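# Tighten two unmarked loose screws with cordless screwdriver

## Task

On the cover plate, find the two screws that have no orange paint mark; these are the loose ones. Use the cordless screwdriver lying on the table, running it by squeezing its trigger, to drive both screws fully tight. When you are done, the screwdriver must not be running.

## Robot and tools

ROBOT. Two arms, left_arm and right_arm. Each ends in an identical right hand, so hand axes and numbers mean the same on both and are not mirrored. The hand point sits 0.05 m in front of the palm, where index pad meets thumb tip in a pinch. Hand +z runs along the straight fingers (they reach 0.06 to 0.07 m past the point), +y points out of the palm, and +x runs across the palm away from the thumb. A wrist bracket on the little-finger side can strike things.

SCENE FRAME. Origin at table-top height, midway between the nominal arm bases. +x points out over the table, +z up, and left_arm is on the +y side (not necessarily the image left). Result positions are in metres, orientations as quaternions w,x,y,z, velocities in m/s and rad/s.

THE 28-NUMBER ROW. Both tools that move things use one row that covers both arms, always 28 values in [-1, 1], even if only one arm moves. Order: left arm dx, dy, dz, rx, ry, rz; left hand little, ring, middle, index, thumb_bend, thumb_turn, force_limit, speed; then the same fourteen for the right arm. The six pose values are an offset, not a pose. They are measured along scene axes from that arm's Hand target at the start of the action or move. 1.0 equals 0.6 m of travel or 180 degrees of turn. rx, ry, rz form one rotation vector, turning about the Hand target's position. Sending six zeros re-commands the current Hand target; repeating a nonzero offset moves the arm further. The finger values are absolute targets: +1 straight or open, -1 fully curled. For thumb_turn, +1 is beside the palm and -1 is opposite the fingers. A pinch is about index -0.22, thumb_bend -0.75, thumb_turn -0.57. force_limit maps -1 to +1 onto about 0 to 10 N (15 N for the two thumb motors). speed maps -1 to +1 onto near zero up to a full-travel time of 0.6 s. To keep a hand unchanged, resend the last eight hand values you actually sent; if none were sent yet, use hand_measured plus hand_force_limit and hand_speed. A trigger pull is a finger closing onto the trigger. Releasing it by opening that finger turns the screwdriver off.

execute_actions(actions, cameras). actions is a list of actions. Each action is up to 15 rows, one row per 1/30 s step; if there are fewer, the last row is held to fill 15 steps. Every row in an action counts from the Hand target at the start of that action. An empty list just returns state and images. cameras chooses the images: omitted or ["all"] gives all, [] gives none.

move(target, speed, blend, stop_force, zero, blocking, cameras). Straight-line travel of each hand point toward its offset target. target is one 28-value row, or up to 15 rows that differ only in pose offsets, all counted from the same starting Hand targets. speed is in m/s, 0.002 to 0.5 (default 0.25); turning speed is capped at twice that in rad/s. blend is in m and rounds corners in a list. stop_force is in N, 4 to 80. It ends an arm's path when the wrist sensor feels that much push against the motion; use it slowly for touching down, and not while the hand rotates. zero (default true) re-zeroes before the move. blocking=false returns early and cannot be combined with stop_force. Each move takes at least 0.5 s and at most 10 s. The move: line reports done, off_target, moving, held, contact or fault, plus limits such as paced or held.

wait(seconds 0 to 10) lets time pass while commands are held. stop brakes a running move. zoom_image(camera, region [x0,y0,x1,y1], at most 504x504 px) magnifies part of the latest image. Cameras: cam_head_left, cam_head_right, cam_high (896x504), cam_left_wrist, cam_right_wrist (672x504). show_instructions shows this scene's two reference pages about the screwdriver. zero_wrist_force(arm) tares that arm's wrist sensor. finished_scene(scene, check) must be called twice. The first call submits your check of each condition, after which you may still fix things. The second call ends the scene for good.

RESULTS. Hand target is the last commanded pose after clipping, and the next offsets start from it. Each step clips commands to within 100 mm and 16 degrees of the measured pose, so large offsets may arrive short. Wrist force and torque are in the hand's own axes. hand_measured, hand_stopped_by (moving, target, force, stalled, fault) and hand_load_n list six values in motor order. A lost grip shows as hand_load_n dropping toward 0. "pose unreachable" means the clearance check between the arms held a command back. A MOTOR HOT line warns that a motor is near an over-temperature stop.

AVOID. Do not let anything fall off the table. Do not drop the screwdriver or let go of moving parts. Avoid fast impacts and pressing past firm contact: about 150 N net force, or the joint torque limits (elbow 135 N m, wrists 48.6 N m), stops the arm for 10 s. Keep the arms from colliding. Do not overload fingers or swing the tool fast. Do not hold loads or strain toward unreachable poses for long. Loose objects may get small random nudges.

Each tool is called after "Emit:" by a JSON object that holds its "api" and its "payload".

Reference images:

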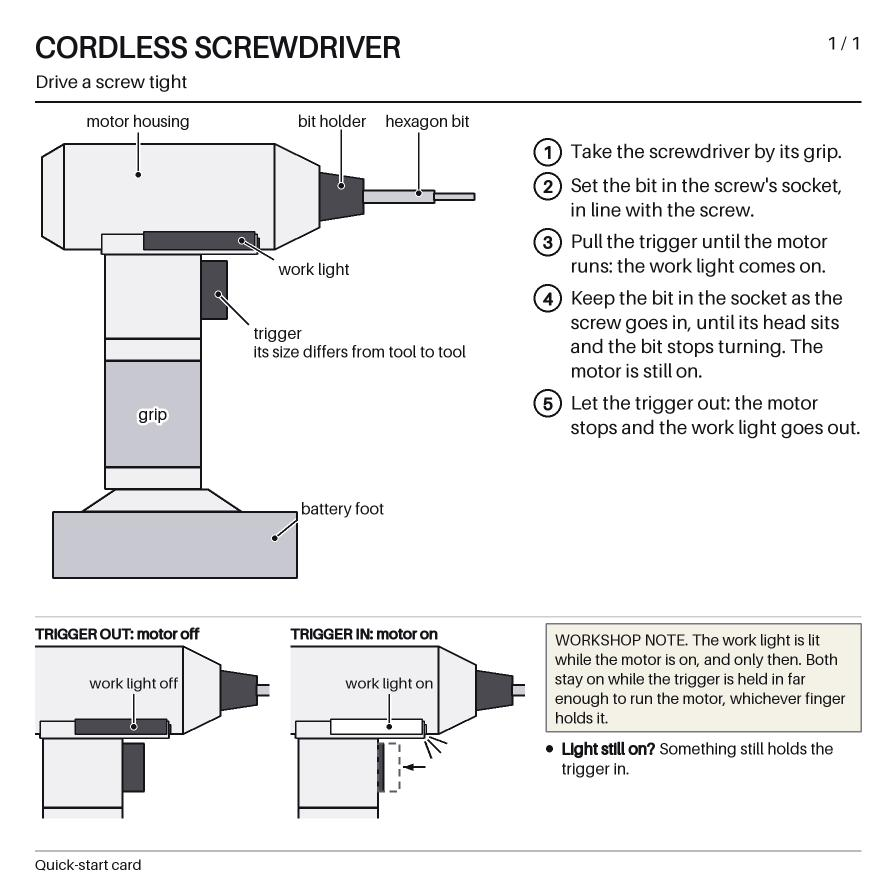

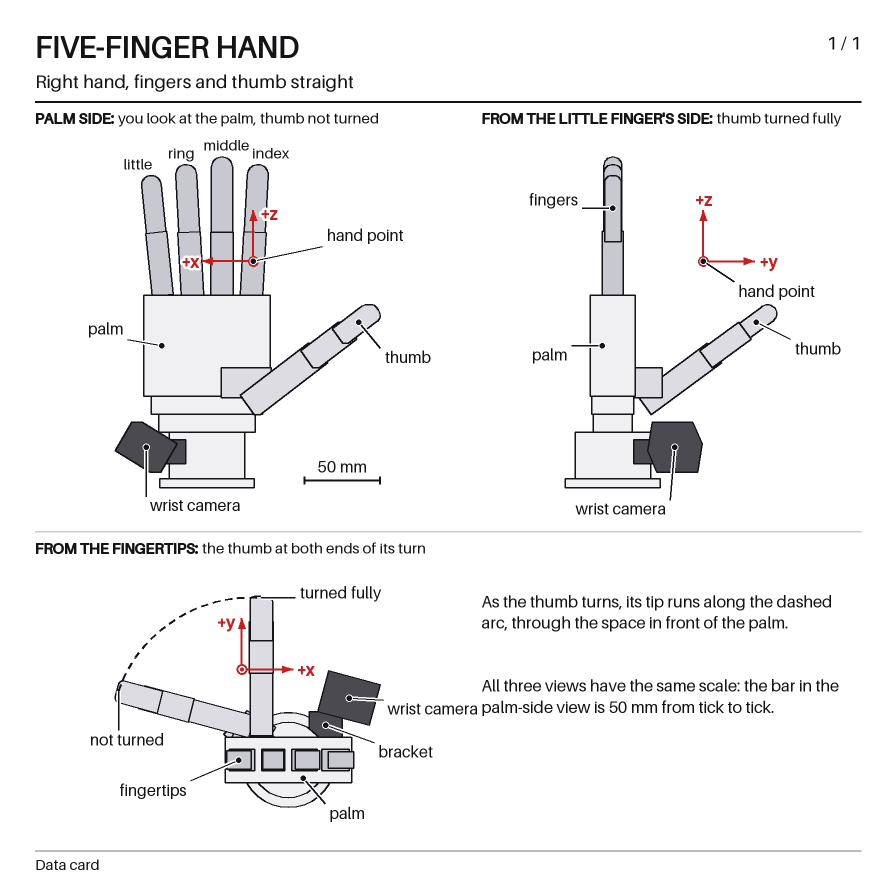

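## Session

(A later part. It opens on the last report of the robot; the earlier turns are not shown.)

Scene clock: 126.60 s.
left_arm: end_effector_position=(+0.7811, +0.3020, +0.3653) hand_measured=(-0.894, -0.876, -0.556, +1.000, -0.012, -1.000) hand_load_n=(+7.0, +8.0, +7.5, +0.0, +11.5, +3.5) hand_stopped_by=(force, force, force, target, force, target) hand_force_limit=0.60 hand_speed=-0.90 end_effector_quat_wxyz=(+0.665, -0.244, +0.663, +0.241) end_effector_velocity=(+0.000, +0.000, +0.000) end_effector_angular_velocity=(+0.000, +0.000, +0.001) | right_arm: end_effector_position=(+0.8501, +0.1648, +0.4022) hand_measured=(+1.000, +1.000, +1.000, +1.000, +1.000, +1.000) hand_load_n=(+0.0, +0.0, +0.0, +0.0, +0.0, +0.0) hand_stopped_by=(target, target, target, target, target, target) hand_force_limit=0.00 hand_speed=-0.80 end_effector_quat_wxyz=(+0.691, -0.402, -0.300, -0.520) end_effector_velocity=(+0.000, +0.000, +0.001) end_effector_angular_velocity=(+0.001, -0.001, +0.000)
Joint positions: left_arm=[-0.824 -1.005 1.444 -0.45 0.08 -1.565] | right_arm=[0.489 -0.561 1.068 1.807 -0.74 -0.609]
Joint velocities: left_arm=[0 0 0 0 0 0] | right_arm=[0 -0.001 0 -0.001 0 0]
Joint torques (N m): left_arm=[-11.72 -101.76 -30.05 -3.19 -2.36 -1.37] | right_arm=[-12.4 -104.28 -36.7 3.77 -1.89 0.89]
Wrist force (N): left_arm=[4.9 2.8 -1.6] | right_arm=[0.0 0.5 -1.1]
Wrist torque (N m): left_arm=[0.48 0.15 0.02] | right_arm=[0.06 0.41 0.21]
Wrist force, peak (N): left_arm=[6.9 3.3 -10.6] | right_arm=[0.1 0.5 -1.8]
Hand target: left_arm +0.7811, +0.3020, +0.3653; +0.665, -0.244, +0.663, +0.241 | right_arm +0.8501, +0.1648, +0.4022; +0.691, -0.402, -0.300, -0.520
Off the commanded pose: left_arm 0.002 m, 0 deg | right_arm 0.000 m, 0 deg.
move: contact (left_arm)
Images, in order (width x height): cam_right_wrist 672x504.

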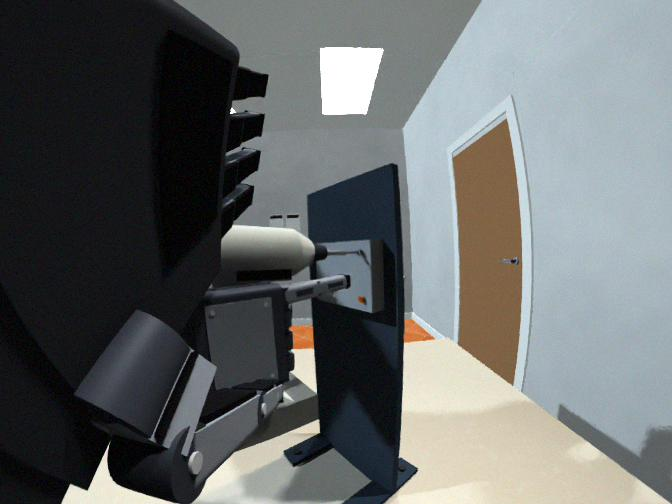

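Emit:
{"api": "move", "payload": {"target": [0,0,0,0,0,0,-1,-1,-0.98,-1,-0.98,-1,0.4,-0.6,0,0,0,0,0,0,1,1,1,1,1,1,0,-0.8], "speed": 0.008, "cameras": ["cam_right_wrist"]}}

Emit:
{"api": "zoom_image", "payload": {"camera": "cam_right_wrist", "region": [200, 200, 400, 350]}}

Emit:
{"api": "zoom_image", "payload": {"camera": "cam_right_wrist", "region": [340, 238, 376, 268]}}

Scene clock: 129.87 s.
left_arm: end_effector_position=(+0.7811, +0.3020, +0.3653) hand_measured=(-0.894, -0.876, -0.556, -0.840, -0.012, -1.000) hand_load_n=(+6.0, +7.0, +7.5, +7.5, +12.0, +4.0) hand_stopped_by=(force, force, force, force, force, target) hand_force_limit=0.40 hand_speed=-0.60 end_effector_quat_wxyz=(+0.665, -0.244, +0.663, +0.241) end_effector_velocity=(+0.000, +0.001, +0.000) end_effector_angular_velocity=(+0.000, +0.000, +0.001) | right_arm: end_effector_position=(+0.8501, +0.1648, +0.4022) hand_measured=(+1.000, +1.000, +1.000, +1.000, +1.000, +1.000) hand_load_n=(+0.0, +0.0, +0.0, +0.0, +0.5, +0.0) hand_stopped_by=(target, target, target, target, target, target) hand_force_limit=0.00 hand_speed=-0.80 end_effector_quat_wxyz=(+0.691, -0.402, -0.300, -0.520) end_effector_velocity=(+0.000, +0.000, +0.000) end_effector_angular_velocity=(+0.000, +0.000, +0.000)
Joint positions: left_arm=[-0.824 -1.005 1.444 -0.45 0.08 -1.565] | right_arm=[0.489 -0.561 1.068 1.807 -0.74 -0.609]
Joint velocities: left_arm=[0.001 0 0 0 0 0] | right_arm=[0 0 0 0 0 0]
Joint torques (N m): left_arm=[-14.12 -99.66 -36.73 -1.34 -1.51 3.73] | right_arm=[-11.82 -104.29 -38.43 3.74 -1.81 0.69]
Wrist force (N): left_arm=[5.3 2.8 -0.5] | right_arm=[0.0 0.4 -1.2]
Wrist torque (N m): left_arm=[0.48 0.17 0.05] | right_arm=[0.06 0.41 0.21]
Wrist force, peak (N): left_arm=[5.5 3.1 -1.9] | right_arm=[0.3 0.8 -1.7]
Hand target: left_arm +0.7811, +0.3020, +0.3653; +0.665, -0.244, +0.663, +0.241 | right_arm +0.8501, +0.1648, +0.4022; +0.691, -0.402, -0.300, -0.520
Off the commanded pose: left_arm 0.000 m, 0 deg | right_arm 0.000 m, 0 deg.
move: done
Images, in order (width x height): cam_right_wrist 672x504.

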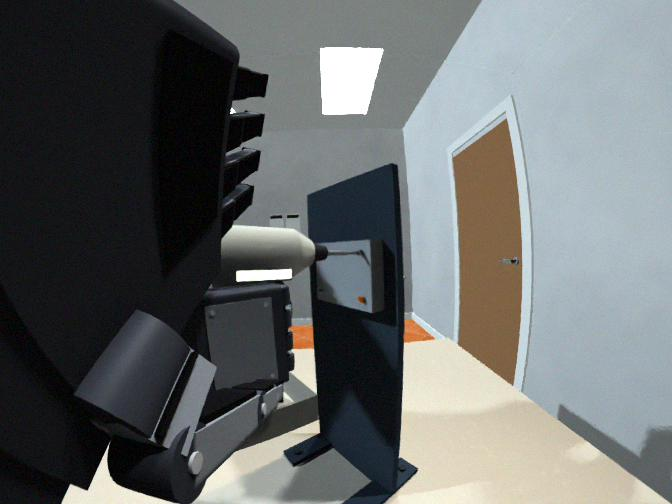

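Scaled by 2.520 from the camera's 672x504 image, which has a finer 960x720 frame.

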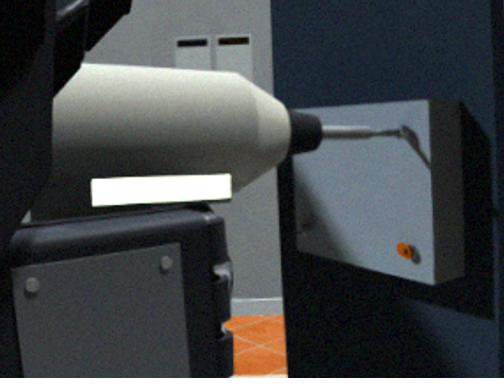

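Scaled by 14.000 from the camera's 672x504 image, which has a finer 960x720 frame.

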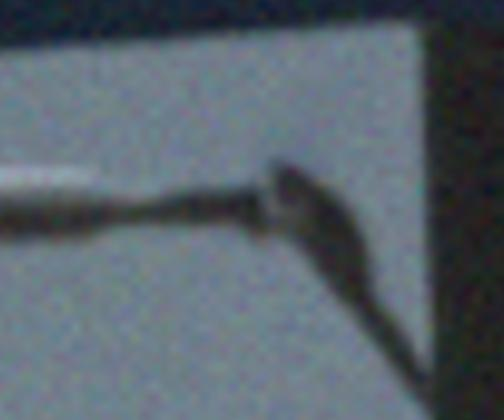

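Emit:
{"api": "move", "payload": {"target": [0.0129,0.0106,0,0,0,0,-1,-1,-0.98,-1,-0.98,-1,0.4,-0.6,0,0,0,0,0,0,1,1,1,1,1,1,0,-0.8], "speed": 0.005, "stop_force": 7, "cameras": ["cam_right_wrist"]}}

Emit:
{"api": "zoom_image", "payload": {"camera": "cam_right_wrist", "region": [340, 238, 376, 268]}}

Scene clock: 132.30 s.
left_arm: end_effector_position=(+0.7813, +0.3023, +0.3654) hand_measured=(-0.894, -0.876, -0.556, -0.840, -0.012, -1.000) hand_load_n=(+6.0, +6.0, +7.5, +7.5, +12.5, +4.0) hand_stopped_by=(force, force, force, force, force, target) hand_force_limit=0.40 hand_speed=-0.60 end_effector_quat_wxyz=(+0.665, -0.244, +0.663, +0.241) end_effector_velocity=(+0.000, +0.000, +0.000) end_effector_angular_velocity=(+0.000, +0.000, +0.000) | right_arm: end_effector_position=(+0.8501, +0.1648, +0.4022) hand_measured=(+1.000, +1.000, +1.000, +1.000, +1.000, +1.000) hand_load_n=(+0.0, +0.0, +0.0, +0.0, +0.0, +0.0) hand_stopped_by=(target, target, target, target, target, target) hand_force_limit=0.00 hand_speed=-0.80 end_effector_quat_wxyz=(+0.691, -0.402, -0.300, -0.520) end_effector_velocity=(+0.000, +0.000, -0.001) end_effector_angular_velocity=(+0.000, +0.001, +0.000)
Joint positions: left_arm=[-0.823 -1.004 1.444 -0.45 0.081 -1.565] | right_arm=[0.489 -0.561 1.068 1.807 -0.74 -0.609]
Joint velocities: left_arm=[0.001 0 0 -0.001 0 0] | right_arm=[0 0.001 0 -0.001 0 0]
Joint torques (N m): left_arm=[-8.79 -96.93 -30.78 2.09 -2.19 2.66] | right_arm=[-10.74 -104.28 -38.82 3.76 -1.85 0.89]
Wrist force (N): left_arm=[5.5 2.7 -1.5] | right_arm=[0.2 0.4 -1.2]
Wrist torque (N m): left_arm=[0.49 0.14 0.05] | right_arm=[0.06 0.37 0.23]
Wrist force, peak (N): left_arm=[6.6 3.9 -9.1] | right_arm=[0.2 0.7 -1.7]
Hand target: left_arm +0.7813, +0.3023, +0.3654; +0.665, -0.244, +0.663, +0.241 | right_arm +0.8501, +0.1648, +0.4022; +0.691, -0.402, -0.300, -0.520
Off the commanded pose: left_arm 0.010 m, 0 deg | right_arm 0.000 m, 0 deg.
move: contact (left_arm)
Images, in order (width x height): cam_right_wrist 672x504.

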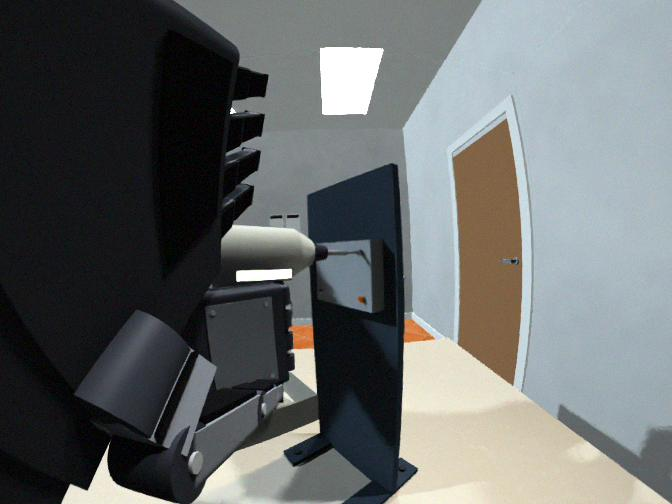

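Scaled by 14.000 from the camera's 672x504 image, which has a finer 960x720 frame.

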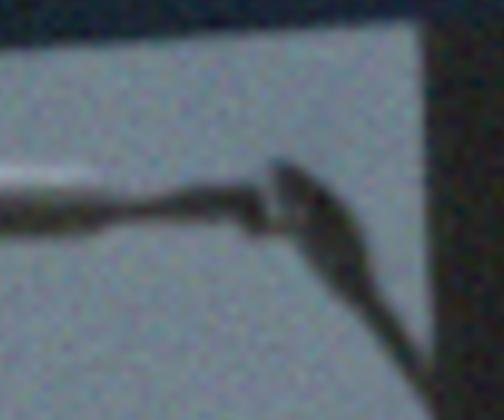

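Emit:
{"api": "move", "payload": {"target": [[0,0,0,0,0,0,-1,-1,-0.98,-1,-0.98,-1,0.4,-0.6,-0.02,0.0,0.23,-0.18,0,0,1,1,1,1,1,1,0,-0.8],[0,0,0,0,0,0,-1,-1,-0.98,-1,-0.98,-1,0.4,-0.6,-0.058,0.187,0.258,-0.3056,0,0,1,1,1,1,1,1,0,-0.8]], "speed": 0.12, "blend": [0.03,0], "cameras": ["cam_right_wrist"]}}

Emit:
{"api": "zoom_image", "payload": {"camera": "cam_right_wrist", "region": [350, 250, 420, 310]}}

Emit:
{"api": "zoom_image", "payload": {"camera": "cam_right_wrist", "region": [376, 262, 412, 292]}}

Scene clock: 137.03 s.
left_arm: end_effector_position=(+0.7813, +0.3023, +0.3654) hand_measured=(-0.894, -0.876, -0.556, -0.840, -0.012, -1.000) hand_load_n=(+6.0, +6.5, +7.0, +7.0, +12.5, +4.0) hand_stopped_by=(force, force, force, force, force, target) hand_force_limit=0.40 hand_speed=-0.60 end_effector_quat_wxyz=(+0.665, -0.244, +0.663, +0.241) end_effector_velocity=(+0.000, +0.000, +0.000) end_effector_angular_velocity=(-0.001, -0.001, +0.000) | right_arm: end_effector_position=(+0.8151, +0.2770, +0.5568) hand_measured=(+1.000, +1.000, +1.000, +1.000, +1.000, +1.000) hand_load_n=(-0.5, +0.0, +0.0, +0.0, +0.0, +0.0) hand_stopped_by=(target, target, target, target, target, target) hand_force_limit=0.00 hand_speed=-0.80 end_effector_quat_wxyz=(-0.428, +0.676, +0.506, +0.322) end_effector_velocity=(+0.001, +0.000, -0.002) end_effector_angular_velocity=(-0.001, +0.001, +0.000)
Joint positions: left_arm=[-0.823 -1.004 1.444 -0.45 0.081 -1.565] | right_arm=[0.632 -0.92 1.011 3.684 -0.803 -1.761]
Joint velocities: left_arm=[0 0 0 -0.001 0 -0.001] | right_arm=[0 0.002 -0.001 0.001 0 0]
Joint torques (N m): left_arm=[-6.22 -96.52 -44.59 0.66 0.8 -0.63] | right_arm=[-12.44 -110.22 -49.96 -1.64 0.78 1]
Wrist force (N): left_arm=[5.4 2.7 -1.2] | right_arm=[0.4 1.2 -0.6]
Wrist torque (N m): left_arm=[0.50 0.16 0.05] | right_arm=[0.21 0.12 0.24]
Wrist force, peak (N): left_arm=[5.6 3.1 -1.9] | right_arm=[-1.0 1.1 -1.9]
Hand target: left_arm +0.7813, +0.3023, +0.3654; +0.665, -0.244, +0.663, +0.241 | right_arm +0.8151, +0.2769, +0.5569; -0.428, +0.676, +0.506, +0.323
Off the commanded pose: left_arm 0.000 m, 0 deg | right_arm 0.000 m, 0 deg.
move: done
Images, in order (width x height): cam_right_wrist 672x504.

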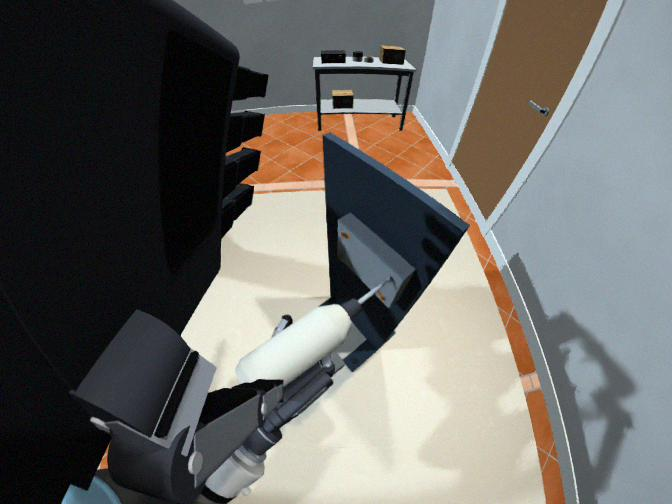

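Scaled by 7.200 from the camera's 672x504 image, which has a finer 960x720 frame.

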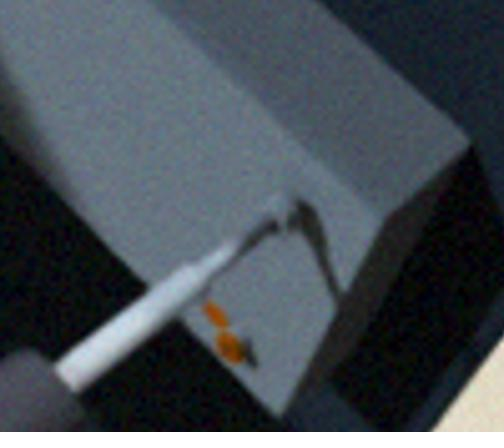

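Scaled by 14.000 from the camera's 672x504 image, which has a finer 960x720 frame.

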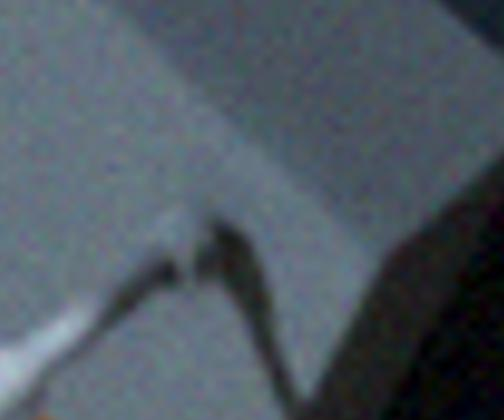

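Emit:
{"api": "move", "payload": {"target": [[-0.00026,-0.0013,0,0,0,0,-1,-1,-0.98,-1,-0.98,-1,0.4,-0.6,0,0,0,0,0,0,1,1,1,1,1,1,0,-0.8],[0.00489,0.00294,0,0,0,0,-1,-1,-0.98,-1,-0.98,-1,0.4,-0.6,0,0,0,0,0,0,1,1,1,1,1,1,0,-0.8]], "speed": 0.005, "stop_force": 5, "cameras": ["cam_right_wrist"]}}

Emit:
{"api": "zoom_image", "payload": {"camera": "cam_right_wrist", "region": [376, 262, 412, 292]}}

Scene clock: 139.43 s.
left_arm: end_effector_position=(+0.7821, +0.3023, +0.3654) hand_measured=(-0.894, -0.876, -0.556, -0.840, -0.012, -1.000) hand_load_n=(+6.0, +6.0, +7.5, +7.0, +12.5, +4.0) hand_stopped_by=(force, force, force, force, force, target) hand_force_limit=0.40 hand_speed=-0.60 end_effector_quat_wxyz=(+0.665, -0.244, +0.663, +0.241) end_effector_velocity=(+0.000, +0.000, +0.000) end_effector_angular_velocity=(-0.001, -0.001, +0.000) | right_arm: end_effector_position=(+0.8151, +0.2769, +0.5569) hand_measured=(+1.000, +1.000, +1.000, +1.000, +1.000, +1.000) hand_load_n=(+0.0, +0.0, +0.0, -0.5, +0.0, +0.0) hand_stopped_by=(target, target, target, target, target, target) hand_force_limit=0.00 hand_speed=-0.80 end_effector_quat_wxyz=(-0.428, +0.676, +0.506, +0.323) end_effector_velocity=(+0.000, +0.000, -0.001) end_effector_angular_velocity=(-0.001, +0.001, +0.000)
Joint positions: left_arm=[-0.823 -1.004 1.443 -0.45 0.081 -1.565] | right_arm=[0.632 -0.92 1.011 3.684 -0.803 -1.761]
Joint velocities: left_arm=[0.001 0 0 0 0.001 -0.002] | right_arm=[0 0.001 0 0.001 0 0]
Joint torques (N m): left_arm=[-11.13 -99.77 -29.86 -3.64 -2.33 1.09] | right_arm=[-14.25 -112.33 -42.21 -6.04 -0.44 0.15]
Wrist force (N): left_arm=[5.1 3.1 -0.7] | right_arm=[0.3 0.6 -0.4]
Wrist torque (N m): left_arm=[0.54 0.20 0.05] | right_arm=[0.10 0.12 0.22]
Wrist force, peak (N): left_arm=[6.0 2.1 -8.5] | right_arm=[0.3 1.2 -0.9]
Hand target: left_arm +0.7821, +0.3023, +0.3654; +0.665, -0.244, +0.663, +0.241 | right_arm +0.8151, +0.2769, +0.5569; -0.428, +0.676, +0.506, +0.323
Off the commanded pose: left_arm 0.003 m, 0 deg | right_arm 0.000 m, 0 deg.
move: contact (left_arm); path passed 1 of 2 targets
Images, in order (width x height): cam_right_wrist 672x504.

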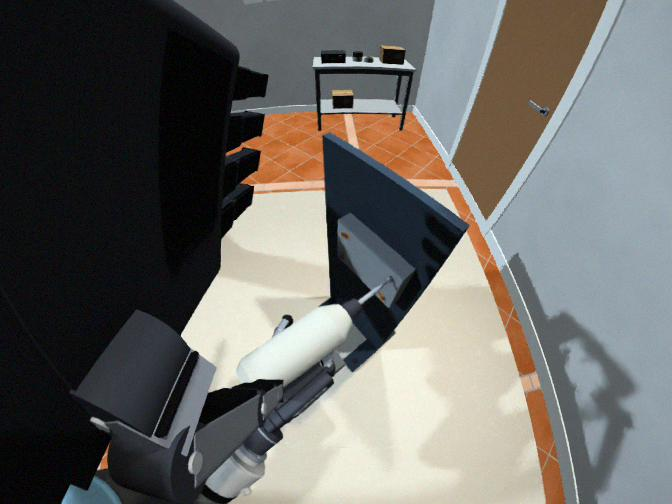

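Scaled by 14.000 from the camera's 672x504 image, which has a finer 960x720 frame.

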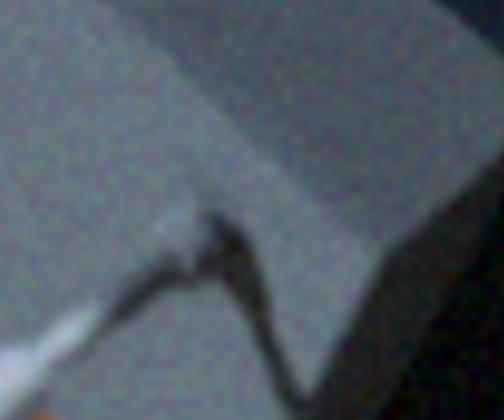

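Emit:
{"api": "move", "payload": {"target": [-0.00643,-0.0053,0,0,0,0,-1,-1,-0.98,-1,-0.98,-1,0.4,-0.6,0,0,0,0,0,0,1,1,1,1,1,1,0,-0.8], "speed": 0.02, "cameras": ["cam_right_wrist"]}}

Emit:
{"api": "zoom_image", "payload": {"camera": "cam_right_wrist", "region": [376, 262, 412, 292]}}

Emit:
{"api": "zoom_image", "payload": {"camera": "cam_right_wrist", "region": [350, 250, 420, 310]}}

Scene clock: 140.43 s.
left_arm: end_effector_position=(+0.7782, +0.2990, +0.3654) hand_measured=(-0.894, -0.876, -0.556, -0.840, -0.012, -1.000) hand_load_n=(+6.0, +6.5, +7.5, +7.0, +12.5, +4.0) hand_stopped_by=(force, force, force, force, force, target) hand_force_limit=0.40 hand_speed=-0.60 end_effector_quat_wxyz=(+0.665, -0.244, +0.663, +0.241) end_effector_velocity=(+0.000, +0.000, +0.000) end_effector_angular_velocity=(+0.001, +0.001, +0.000) | right_arm: end_effector_position=(+0.8151, +0.2769, +0.5569) hand_measured=(+1.000, +1.000, +1.000, +1.000, +1.000, +1.000) hand_load_n=(+0.0, +0.0, +0.0, +0.0, -0.5, +0.0) hand_stopped_by=(target, target, target, target, target, target) hand_force_limit=0.00 hand_speed=-0.80 end_effector_quat_wxyz=(-0.428, +0.676, +0.506, +0.323) end_effector_velocity=(+0.000, +0.000, +0.001) end_effector_angular_velocity=(+0.000, +0.000, +0.000)
Joint positions: left_arm=[-0.829 -1.006 1.446 -0.452 0.075 -1.564] | right_arm=[0.632 -0.92 1.011 3.684 -0.803 -1.761]
Joint velocities: left_arm=[0 0.001 0 -0.001 0 0.002] | right_arm=[0 -0.001 0 0.001 0 0]
Joint torques (N m): left_arm=[3.5 -101.02 -29.81 -3.61 -0.38 4.04] | right_arm=[-13.56 -112.5 -41.2 -6.19 -0.21 -0.02]
Wrist force (N): left_arm=[5.0 2.7 -0.7] | right_arm=[0.3 0.8 -0.6]
Wrist torque (N m): left_arm=[0.48 0.21 0.03] | right_arm=[0.16 0.12 0.23]
Wrist force, peak (N): left_arm=[5.7 3.0 -0.7] | right_arm=[0.0 1.3 -0.8]
Hand target: left_arm +0.7782, +0.2991, +0.3654; +0.665, -0.244, +0.663, +0.241 | right_arm +0.8151, +0.2769, +0.5569; -0.428, +0.676, +0.506, +0.323
Off the commanded pose: left_arm 0.000 m, 0 deg | right_arm 0.000 m, 0 deg.
move: done
Images, in order (width x height): cam_right_wrist 672x504.

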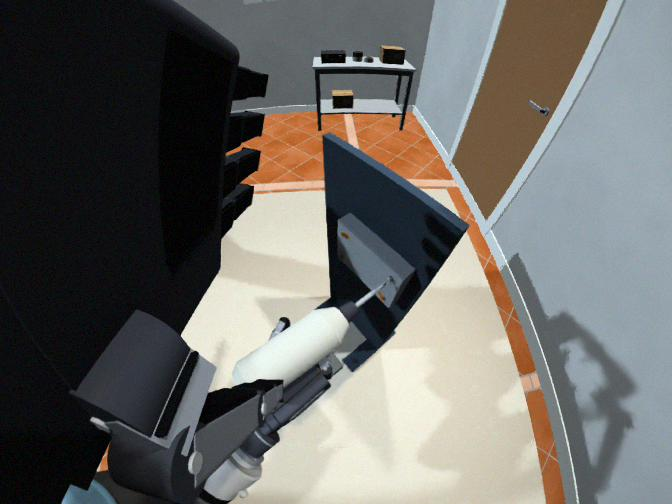

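Scaled by 14.000 from the camera's 672x504 image, which has a finer 960x720 frame.

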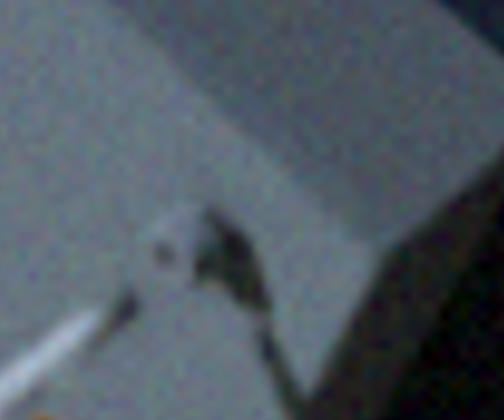

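Scaled by 7.200 from the camera's 672x504 image, which has a finer 960x720 frame.

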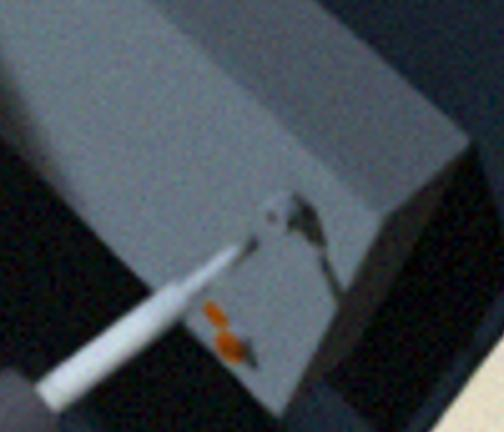

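Emit:
{"api": "move", "payload": {"target": [-0.00133,0.0017,0,0,0,0,-1,-1,-0.98,-1,-0.98,-1,0.4,-0.6,0,0,0,0,0,0,1,1,1,1,1,1,0,-0.8], "speed": 0.02, "cameras": ["cam_right_wrist"]}}

Emit:
{"api": "zoom_image", "payload": {"camera": "cam_right_wrist", "region": [376, 262, 412, 292]}}

Emit:
{"api": "zoom_image", "payload": {"camera": "cam_right_wrist", "region": [350, 250, 420, 310]}}

Scene clock: 141.37 s.
left_arm: end_effector_position=(+0.7774, +0.3001, +0.3654) hand_measured=(-0.894, -0.876, -0.556, -0.840, -0.012, -1.000) hand_load_n=(+6.0, +6.0, +7.5, +7.5, +12.5, +4.0) hand_stopped_by=(force, force, force, force, force, target) hand_force_limit=0.40 hand_speed=-0.60 end_effector_quat_wxyz=(+0.665, -0.244, +0.663, +0.241) end_effector_velocity=(+0.000, +0.000, +0.000) end_effector_angular_velocity=(-0.001, -0.001, -0.001) | right_arm: end_effector_position=(+0.8151, +0.2769, +0.5569) hand_measured=(+1.000, +1.000, +1.000, +1.000, +1.000, +1.000) hand_load_n=(+0.0, +0.0, +0.0, +0.0, +0.0, +0.0) hand_stopped_by=(target, target, target, target, target, target) hand_force_limit=0.00 hand_speed=-0.80 end_effector_quat_wxyz=(-0.428, +0.676, +0.506, +0.323) end_effector_velocity=(+0.000, +0.000, +0.000) end_effector_angular_velocity=(+0.000, +0.001, +0.000)
Joint positions: left_arm=[-0.828 -1.008 1.449 -0.453 0.076 -1.564] | right_arm=[0.632 -0.92 1.011 3.684 -0.803 -1.761]
Joint velocities: left_arm=[0 0 0 -0.001 0.001 -0.001] | right_arm=[0 0 0 0.001 0 0]
Joint torques (N m): left_arm=[6.78 -95.96 -31.18 -3.59 2.13 -0.46] | right_arm=[-12.86 -111.7 -41.1 -6.19 -0.26 -0.23]
Wrist force (N): left_arm=[5.4 2.4 -0.7] | right_arm=[0.0 1.0 -0.7]
Wrist torque (N m): left_arm=[0.44 0.15 0.05] | right_arm=[0.19 0.18 0.22]
Wrist force, peak (N): left_arm=[5.6 2.8 -0.8] | right_arm=[0.1 1.2 -0.8]
Hand target: left_arm +0.7774, +0.3001, +0.3654; +0.665, -0.244, +0.663, +0.241 | right_arm +0.8151, +0.2769, +0.5569; -0.428, +0.676, +0.506, +0.323
Off the commanded pose: left_arm 0.000 m, 0 deg | right_arm 0.000 m, 0 deg.
move: done
Images, in order (width x height): cam_right_wrist 672x504.

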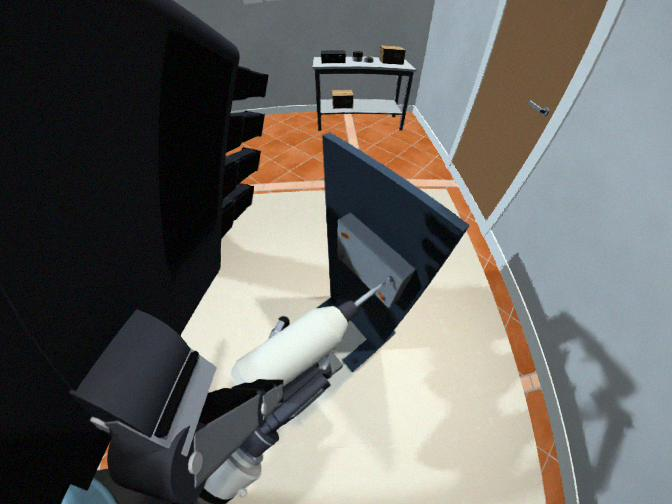

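Scaled by 14.000 from the camera's 672x504 image, which has a finer 960x720 frame.

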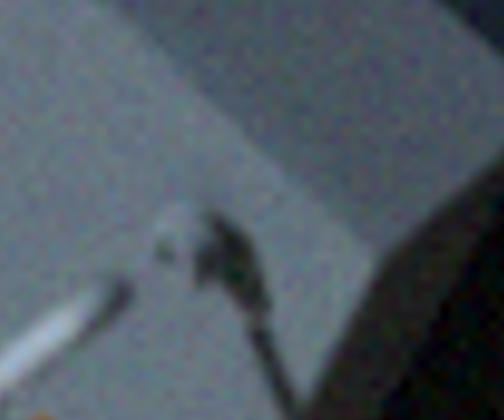

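Scaled by 7.200 from the camera's 672x504 image, which has a finer 960x720 frame.

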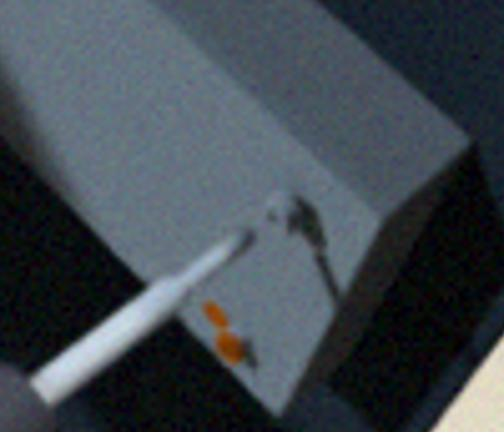

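Emit:
{"api": "move", "payload": {"target": [0.0129,0.0106,0,0,0,0,-1,-1,-0.98,-1,-0.98,-1,0.4,-0.6,0,0,0,0,0,0,1,1,1,1,1,1,0,-0.8], "speed": 0.006, "stop_force": 5, "cameras": ["cam_right_wrist"]}}

Emit:
{"api": "zoom_image", "payload": {"camera": "cam_right_wrist", "region": [376, 262, 412, 292]}}

Scene clock: 143.70 s.
left_arm: end_effector_position=(+0.7813, +0.3033, +0.3654) hand_measured=(-0.894, -0.876, -0.556, -0.840, -0.012, -1.000) hand_load_n=(+6.0, +6.5, +7.0, +7.5, +12.5, +3.5) hand_stopped_by=(force, force, force, force, force, target) hand_force_limit=0.40 hand_speed=-0.60 end_effector_quat_wxyz=(+0.665, -0.244, +0.663, +0.241) end_effector_velocity=(+0.000, -0.001, +0.000) end_effector_angular_velocity=(-0.001, -0.001, -0.001) | right_arm: end_effector_position=(+0.8151, +0.2769, +0.5569) hand_measured=(+1.000, +1.000, +1.000, +1.000, +1.000, +1.000) hand_load_n=(+0.0, +0.0, +0.0, +0.0, +0.0, +0.0) hand_stopped_by=(target, target, target, target, target, target) hand_force_limit=0.00 hand_speed=-0.80 end_effector_quat_wxyz=(-0.428, +0.676, +0.506, +0.323) end_effector_velocity=(+0.000, +0.000, +0.001) end_effector_angular_velocity=(+0.000, +0.000, +0.000)
Joint positions: left_arm=[-0.823 -1.005 1.446 -0.451 0.082 -1.564] | right_arm=[0.632 -0.92 1.011 3.684 -0.803 -1.761]
Joint velocities: left_arm=[-0.001 -0.001 0 -0.001 0 0] | right_arm=[0 -0.001 0 0.001 0 0]
Joint torques (N m): left_arm=[-13.25 -98.08 -30.43 -3.67 -1.85 0.95] | right_arm=[-12.49 -111.76 -42.41 -5.99 -0.38 -0.32]
Wrist force (N): left_arm=[5.3 3.0 -1.6] | right_arm=[0.4 0.7 -0.7]
Wrist torque (N m): left_arm=[0.48 0.12 0.04] | right_arm=[0.14 0.12 0.23]
Wrist force, peak (N): left_arm=[5.4 4.2 -10.1] | right_arm=[0.5 1.3 -0.8]
Hand target: left_arm +0.7813, +0.3033, +0.3654; +0.665, -0.244, +0.663, +0.241 | right_arm +0.8151, +0.2769, +0.5569; -0.428, +0.676, +0.506, +0.323
Off the commanded pose: left_arm 0.005 m, 0 deg | right_arm 0.000 m, 0 deg.
move: contact (left_arm)
Images, in order (width x height): cam_right_wrist 672x504.

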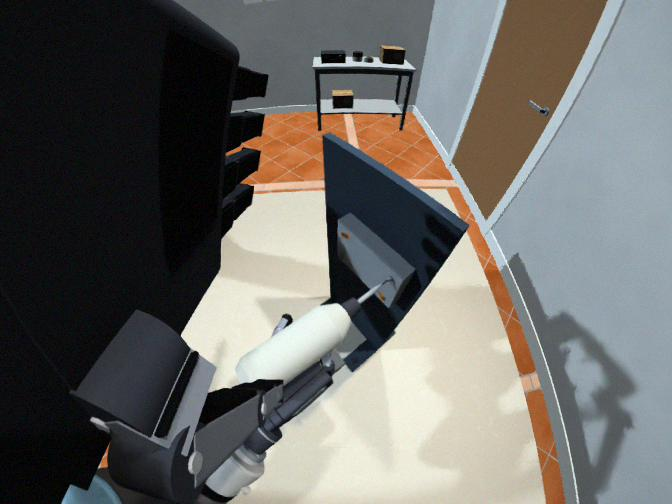

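Scaled by 14.000 from the camera's 672x504 image, which has a finer 960x720 frame.

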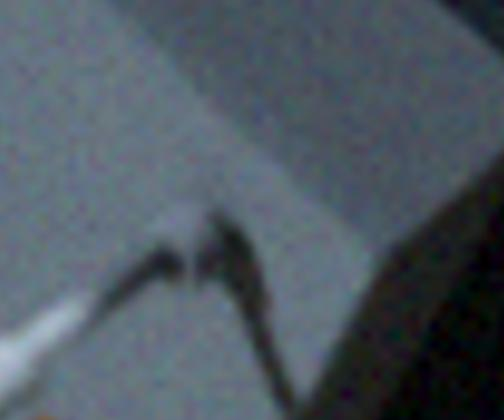

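Emit:
{"api": "move", "payload": {"target": [0.0077,0.0064,0,0,0,0,-1,-1,-0.98,-1,-0.98,-1,0.4,-0.6,0,0,0,0,0,0,1,1,1,1,1,1,0,-0.8], "speed": 0.004, "stop_force": 10, "cameras": ["cam_right_wrist","cam_high"]}}

Emit:
{"api": "zoom_image", "payload": {"camera": "cam_right_wrist", "region": [376, 262, 412, 292]}}

Scene clock: 145.17 s.
left_arm: end_effector_position=(+0.7815, +0.3036, +0.3654) hand_measured=(-0.894, -0.876, -0.556, -0.840, -0.012, -1.000) hand_load_n=(+7.0, +6.0, +6.5, +7.5, +13.0, +2.5) hand_stopped_by=(force, force, force, force, force, target) hand_force_limit=0.40 hand_speed=-0.60 end_effector_quat_wxyz=(+0.665, -0.244, +0.663, +0.241) end_effector_velocity=(+0.000, +0.001, +0.000) end_effector_angular_velocity=(-0.001, -0.001, +0.001) | right_arm: end_effector_position=(+0.8151, +0.2769, +0.5569) hand_measured=(+1.000, +1.000, +1.000, +1.000, +1.000, +1.000) hand_load_n=(+0.0, +0.0, +0.0, +0.0, +0.0, +0.0) hand_stopped_by=(target, target, target, target, target, target) hand_force_limit=0.00 hand_speed=-0.80 end_effector_quat_wxyz=(-0.428, +0.676, +0.506, +0.323) end_effector_velocity=(+0.001, +0.000, -0.002) end_effector_angular_velocity=(-0.001, +0.001, +0.000)
Joint positions: left_arm=[-0.822 -1.005 1.446 -0.451 0.082 -1.564] | right_arm=[0.632 -0.92 1.011 3.684 -0.803 -1.761]
Joint velocities: left_arm=[0.001 -0.001 0 -0.001 0 -0.001] | right_arm=[0 0.002 0 0 0 0]
Joint torques (N m): left_arm=[-10.1 -96.08 -30.71 0.09 -0.95 0.46] | right_arm=[-12.49 -111.88 -43.06 -5.79 -0.38 -0.31]
Wrist force (N): left_arm=[5.0 3.9 -7.4] | right_arm=[0.1 1.0 -0.9]
Wrist torque (N m): left_arm=[0.61 -0.05 0.00] | right_arm=[0.20 0.17 0.22]
Wrist force, peak (N): left_arm=[4.7 4.5 -13.9] | right_arm=[0.3 1.3 -0.7]
Hand target: left_arm +0.7815, +0.3036, +0.3654; +0.665, -0.244, +0.663, +0.241 | right_arm +0.8151, +0.2769, +0.5569; -0.428, +0.676, +0.506, +0.323
Off the commanded pose: left_arm 0.006 m, 0 deg | right_arm 0.000 m, 0 deg.
move: contact (left_arm)
Images, in order (width x height): cam_high 896x504, cam_right_wrist 672x504.

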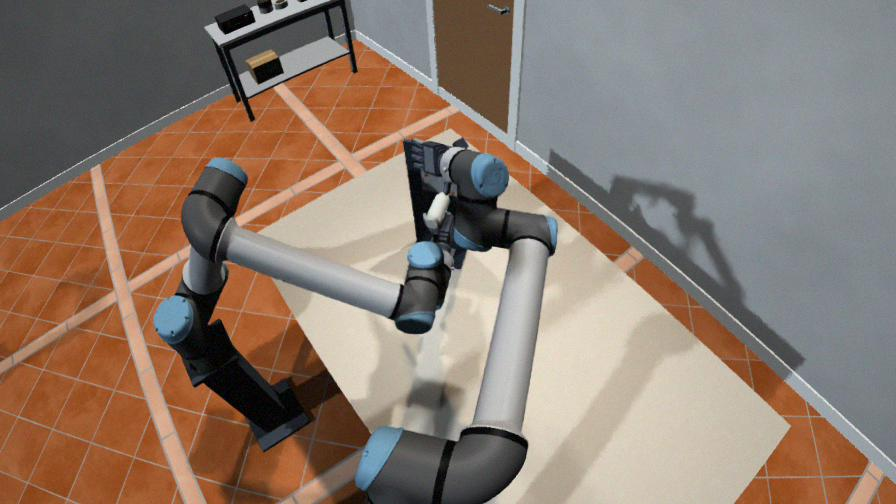

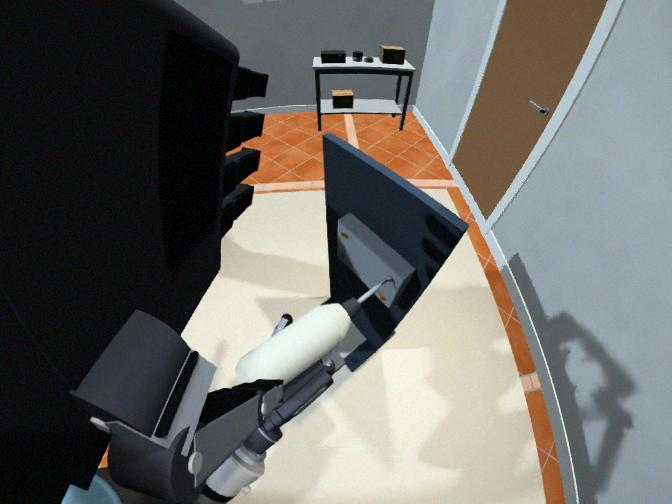

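Scaled by 14.000 from the camera's 672x504 image, which has a finer 960x720 frame.

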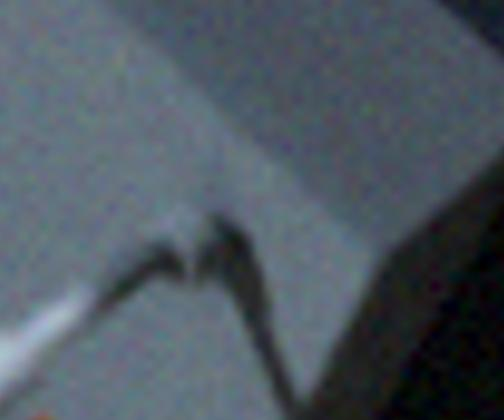

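Emit:
{"api": "move", "payload": {"target": [[-0.00155,-0.0002,0,0,0,0,-1,-1,-0.98,-1,-0.98,-1,0.4,-0.6,0,0,0,0,0,0,1,1,1,1,1,1,0,-0.8],[0.0036,0.00404,0,0,0,0,-1,-1,-0.98,-1,-0.98,-1,0.4,-0.6,0,0,0,0,0,0,1,1,1,1,1,1,0,-0.8]], "speed": 0.005, "stop_force": 6, "cameras": ["cam_right_wrist"]}}

Emit:
{"api": "zoom_image", "payload": {"camera": "cam_right_wrist", "region": [376, 262, 412, 292]}}

Scene clock: 146.70 s.
left_arm: end_effector_position=(+0.7811, +0.3035, +0.3654) hand_measured=(-0.894, -0.876, -0.556, -0.840, -0.012, -1.000) hand_load_n=(+5.5, +6.0, +6.0, +7.0, +13.0, +4.0) hand_stopped_by=(force, force, force, force, force, target) hand_force_limit=0.40 hand_speed=-0.60 end_effector_quat_wxyz=(+0.665, -0.244, +0.663, +0.241) end_effector_velocity=(+0.000, +0.000, +0.000) end_effector_angular_velocity=(+0.000, +0.000, +0.000) | right_arm: end_effector_position=(+0.8151, +0.2769, +0.5569) hand_measured=(+1.000, +1.000, +1.000, +1.000, +1.000, +1.000) hand_load_n=(+0.0, +0.0, +0.0, +0.0, +0.0, +0.0) hand_stopped_by=(target, target, target, target, target, target) hand_force_limit=0.00 hand_speed=-0.80 end_effector_quat_wxyz=(-0.428, +0.676, +0.506, +0.323) end_effector_velocity=(+0.000, +0.000, +0.001) end_effector_angular_velocity=(+0.000, +0.000, +0.000)
Joint positions: left_arm=[-0.823 -1.006 1.446 -0.451 0.082 -1.564] | right_arm=[0.632 -0.92 1.011 3.684 -0.803 -1.761]
Joint velocities: left_arm=[0 0.001 0 0 0 0.001] | right_arm=[0 -0.001 0 0 0 0]
Joint torques (N m): left_arm=[11.13 -63.97 -53.64 2.87 2.55 3.2] | right_arm=[-11.2 -111.08 -43.85 -5.83 -0.21 -0.42]
Wrist force (N): left_arm=[5.0 2.8 -0.5] | right_arm=[0.2 0.9 -0.5]
Wrist torque (N m): left_arm=[0.48 0.20 0.04] | right_arm=[0.16 0.13 0.23]
Wrist force, peak (N): left_arm=[5.4 4.0 -7.7] | right_arm=[0.1 1.5 -1.0]
Hand target: left_arm +0.7811, +0.3035, +0.3654; +0.665, -0.244, +0.663, +0.241 | right_arm +0.8151, +0.2769, +0.5569; -0.428, +0.676, +0.506, +0.323
Off the commanded pose: left_arm 0.004 m, 0 deg | right_arm 0.000 m, 0 deg.
move: contact (left_arm); path passed 0 of 2 targets
Images, in order (width x height): cam_right_wrist 672x504.

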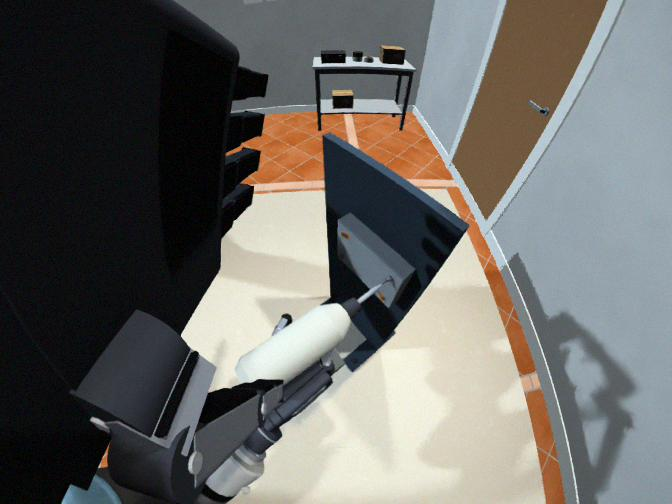

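Scaled by 14.000 from the camera's 672x504 image, which has a finer 960x720 frame.

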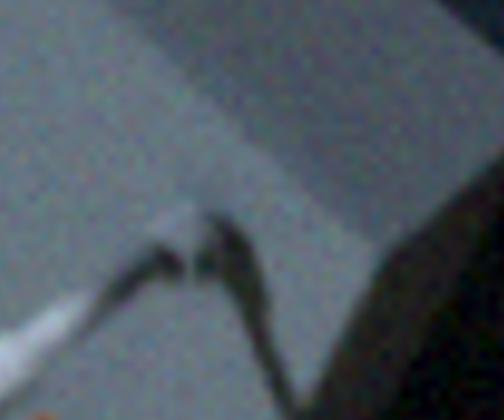

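Emit:
{"api": "move", "payload": {"target": [-0.00145,-0.0003,0,0,0,0,-1,-1,-0.98,-1,-0.98,-1,0.4,-0.6,0,0,0,0,0,0,1,1,1,1,1,1,0,-0.8], "speed": 0.005, "cameras": []}}

Emit:
{"api": "move", "payload": {"target": [0.0064,0.0053,0,0,0,0,-1,-1,-0.98,-1,-0.98,-1,0.4,-0.6,0,0,0,0,0,0,1,1,1,1,1,1,0,-0.8], "speed": 0.005, "stop_force": 6, "cameras": ["cam_right_wrist"]}}

Emit:
{"api": "zoom_image", "payload": {"camera": "cam_right_wrist", "region": [376, 262, 412, 292]}}

Scene clock: 147.60 s.
left_arm: end_effector_position=(+0.7802, +0.3034, +0.3654) hand_measured=(-0.894, -0.876, -0.556, -0.840, -0.012, -1.000) hand_load_n=(+5.5, +5.5, +6.0, +7.0, +13.0, +4.0) hand_stopped_by=(force, force, force, force, force, target) hand_force_limit=0.40 hand_speed=-0.60 end_effector_quat_wxyz=(+0.665, -0.244, +0.663, +0.241) end_effector_velocity=(+0.000, -0.001, +0.000) end_effector_angular_velocity=(-0.001, -0.001, -0.001) | right_arm: end_effector_position=(+0.8151, +0.2769, +0.5569) hand_measured=(+1.000, +1.000, +1.000, +1.000, +1.000, +1.000) hand_load_n=(+0.0, +0.0, +0.0, +0.0, +0.0, +0.0) hand_stopped_by=(target, target, target, target, target, target) hand_force_limit=0.00 hand_speed=-0.80 end_effector_quat_wxyz=(-0.428, +0.676, +0.506, +0.323) end_effector_velocity=(+0.000, +0.000, -0.001) end_effector_angular_velocity=(+0.000, +0.000, +0.000)
Joint positions: left_arm=[-0.823 -1.007 1.448 -0.452 0.081 -1.564] | right_arm=[0.632 -0.92 1.011 3.684 -0.803 -1.761]
Joint velocities: left_arm=[-0.001 0 0 0 0 -0.001] | right_arm=[0 0.001 0 -0.002 0 0]
Joint torques (N m): left_arm=[-16.36 -104.08 -28.87 -3.43 -1.58 0.02] | right_arm=[-11.42 -111.31 -43.84 -5.65 -0.29 -0.23]
Wrist force (N): left_arm=[5.5 2.8 -0.4] | right_arm=[0.2 1.4 -1.0]
Wrist torque (N m): left_arm=[0.48 0.13 0.06] | right_arm=[0.27 0.15 0.24]
Wrist force, peak (N): left_arm=[5.5 2.7 -0.4] | right_arm=[0.2 1.4 -1.0]
Hand target: left_arm +0.7802, +0.3034, +0.3654; +0.665, -0.244, +0.663, +0.241 | right_arm +0.8151, +0.2769, +0.5569; -0.428, +0.676, +0.506, +0.323
Off the commanded pose: left_arm 0.000 m, 0 deg | right_arm 0.000 m, 0 deg.
move: done
No camera images: "cameras" was empty.

Scene clock: 148.90 s.
left_arm: end_effector_position=(+0.7809, +0.3040, +0.3654) hand_measured=(-0.894, -0.876, -0.556, -0.840, -0.012, -1.000) hand_load_n=(+6.0, +6.0, +5.5, +7.0, +13.0, +3.0) hand_stopped_by=(force, force, force, force, force, target) hand_force_limit=0.40 hand_speed=-0.60 end_effector_quat_wxyz=(+0.665, -0.244, +0.663, +0.241) end_effector_velocity=(+0.000, -0.001, +0.000) end_effector_angular_velocity=(+0.001, +0.001, -0.001) | right_arm: end_effector_position=(+0.8151, +0.2769, +0.5569) hand_measured=(+1.000, +1.000, +1.000, +1.000, +1.000, +1.000) hand_load_n=(+0.0, +0.0, +0.0, +0.0, +0.5, +0.0) hand_stopped_by=(target, target, target, target, target, target) hand_force_limit=0.00 hand_speed=-0.80 end_effector_quat_wxyz=(-0.428, +0.676, +0.506, +0.323) end_effector_velocity=(+0.000, +0.000, -0.001) end_effector_angular_velocity=(-0.001, +0.001, +0.000)
Joint positions: left_arm=[-0.822 -1.007 1.448 -0.452 0.082 -1.564] | right_arm=[0.632 -0.92 1.011 3.684 -0.803 -1.761]
Joint velocities: left_arm=[-0.001 0 0 -0.001 0 0.002] | right_arm=[0 0 0 0 0 0]
Joint torques (N m): left_arm=[-12.07 -99.58 -29.68 -3.24 -1.48 -2.71] | right_arm=[-11.17 -110.79 -44.86 -5.52 -0.15 -0.42]
Wrist force (N): left_arm=[5.0 3.3 -3.2] | right_arm=[0.2 1.4 -0.5]
Wrist torque (N m): left_arm=[0.49 0.12 0.01] | right_arm=[0.24 0.14 0.24]
Wrist force, peak (N): left_arm=[4.9 4.5 -10.3] | right_arm=[0.2 1.4 -0.8]
Hand target: left_arm +0.7809, +0.3040, +0.3655; +0.665, -0.244, +0.663, +0.241 | right_arm +0.8151, +0.2769, +0.5569; -0.428, +0.676, +0.506, +0.323
Off the commanded pose: left_arm 0.004 m, 0 deg | right_arm 0.000 m, 0 deg.
move: contact (left_arm)
Images, in order (width x height): cam_right_wrist 672x504.

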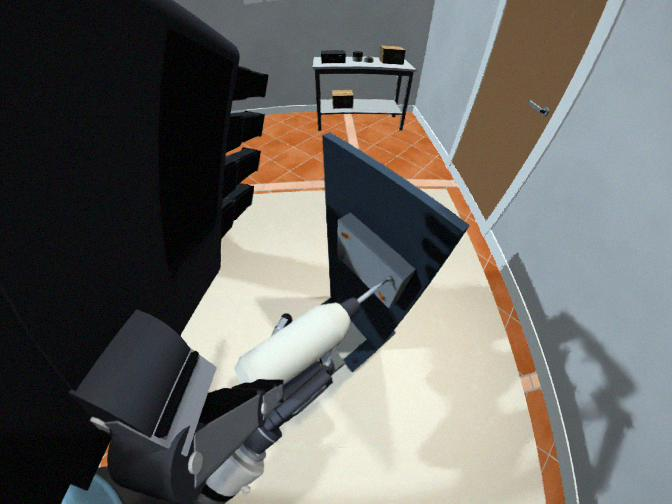

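Scaled by 14.000 from the camera's 672x504 image, which has a finer 960x720 frame.

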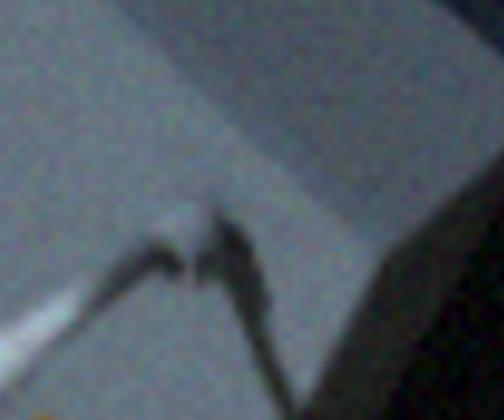

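Emit:
{"api": "move", "payload": {"target": [0.0064,0.0053,0,0,0,0,-1,-1,-0.98,-1,-0.98,-1,0.4,-0.6,0,0,0,0,0,0,1,1,1,1,1,1,0,-0.8], "speed": 0.003, "stop_force": 12, "cameras": ["cam_right_wrist"]}}

Emit:
{"api": "zoom_image", "payload": {"camera": "cam_right_wrist", "region": [376, 262, 412, 292]}}

Scene clock: 151.60 s.
left_arm: end_effector_position=(+0.7812, +0.3044, +0.3655) hand_measured=(-0.894, -0.876, -0.556, -0.840, -0.012, -1.000) hand_load_n=(+7.5, +6.5, +5.5, +7.0, +13.5, +1.5) hand_stopped_by=(force, force, force, force, force, target) hand_force_limit=0.40 hand_speed=-0.60 end_effector_quat_wxyz=(+0.665, -0.244, +0.663, +0.241) end_effector_velocity=(+0.000, -0.001, +0.000) end_effector_angular_velocity=(+0.000, +0.000, -0.001) | right_arm: end_effector_position=(+0.8151, +0.2769, +0.5569) hand_measured=(+1.000, +1.000, +1.000, +1.000, +1.000, +1.000) hand_load_n=(+0.0, +0.0, +0.0, +0.0, +0.0, +0.0) hand_stopped_by=(target, target, target, target, target, target) hand_force_limit=0.00 hand_speed=-0.80 end_effector_quat_wxyz=(-0.428, +0.676, +0.506, +0.323) end_effector_velocity=(+0.000, +0.000, -0.001) end_effector_angular_velocity=(-0.001, +0.001, +0.000)
Joint positions: left_arm=[-0.822 -1.007 1.447 -0.452 0.083 -1.564] | right_arm=[0.632 -0.92 1.011 3.684 -0.803 -1.761]
Joint velocities: left_arm=[-0.001 0 0 0 0 0] | right_arm=[0 0.001 0 0 0 0]
Joint torques (N m): left_arm=[-8.04 -94.46 -29.28 -1.76 -1.12 -2.96] | right_arm=[-10.92 -110.79 -46.38 -5.38 -0.22 -0.17]
Wrist force (N): left_arm=[4.7 4.6 -11.1] | right_arm=[0.2 1.0 -0.8]
Wrist torque (N m): left_arm=[0.66 -0.30 -0.04] | right_arm=[0.19 0.15 0.23]
Wrist force, peak (N): left_arm=[4.1 5.0 -15.8] | right_arm=[0.3 1.3 -0.8]
Hand target: left_arm +0.7812, +0.3044, +0.3655; +0.665, -0.244, +0.663, +0.241 | right_arm +0.8151, +0.2769, +0.5569; -0.428, +0.676, +0.506, +0.323
Off the commanded pose: left_arm 0.004 m, 0 deg | right_arm 0.000 m, 0 deg.
move: contact (left_arm)
Images, in order (width x height): cam_right_wrist 672x504.

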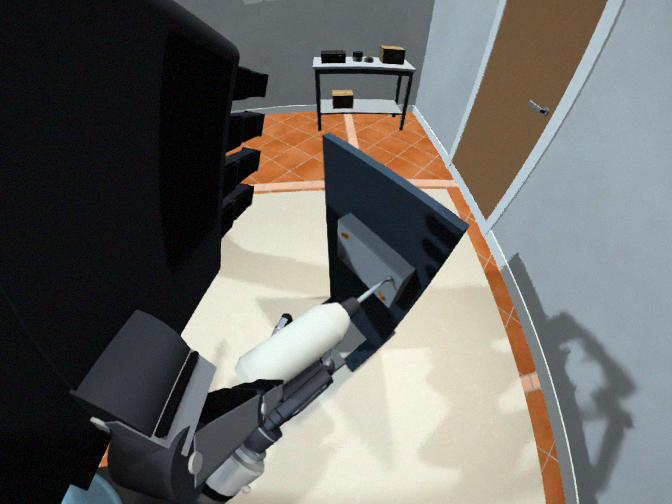

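Scaled by 14.000 from the camera's 672x504 image, which has a finer 960x720 frame.

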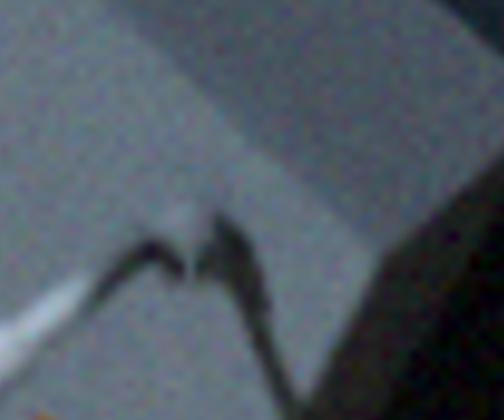

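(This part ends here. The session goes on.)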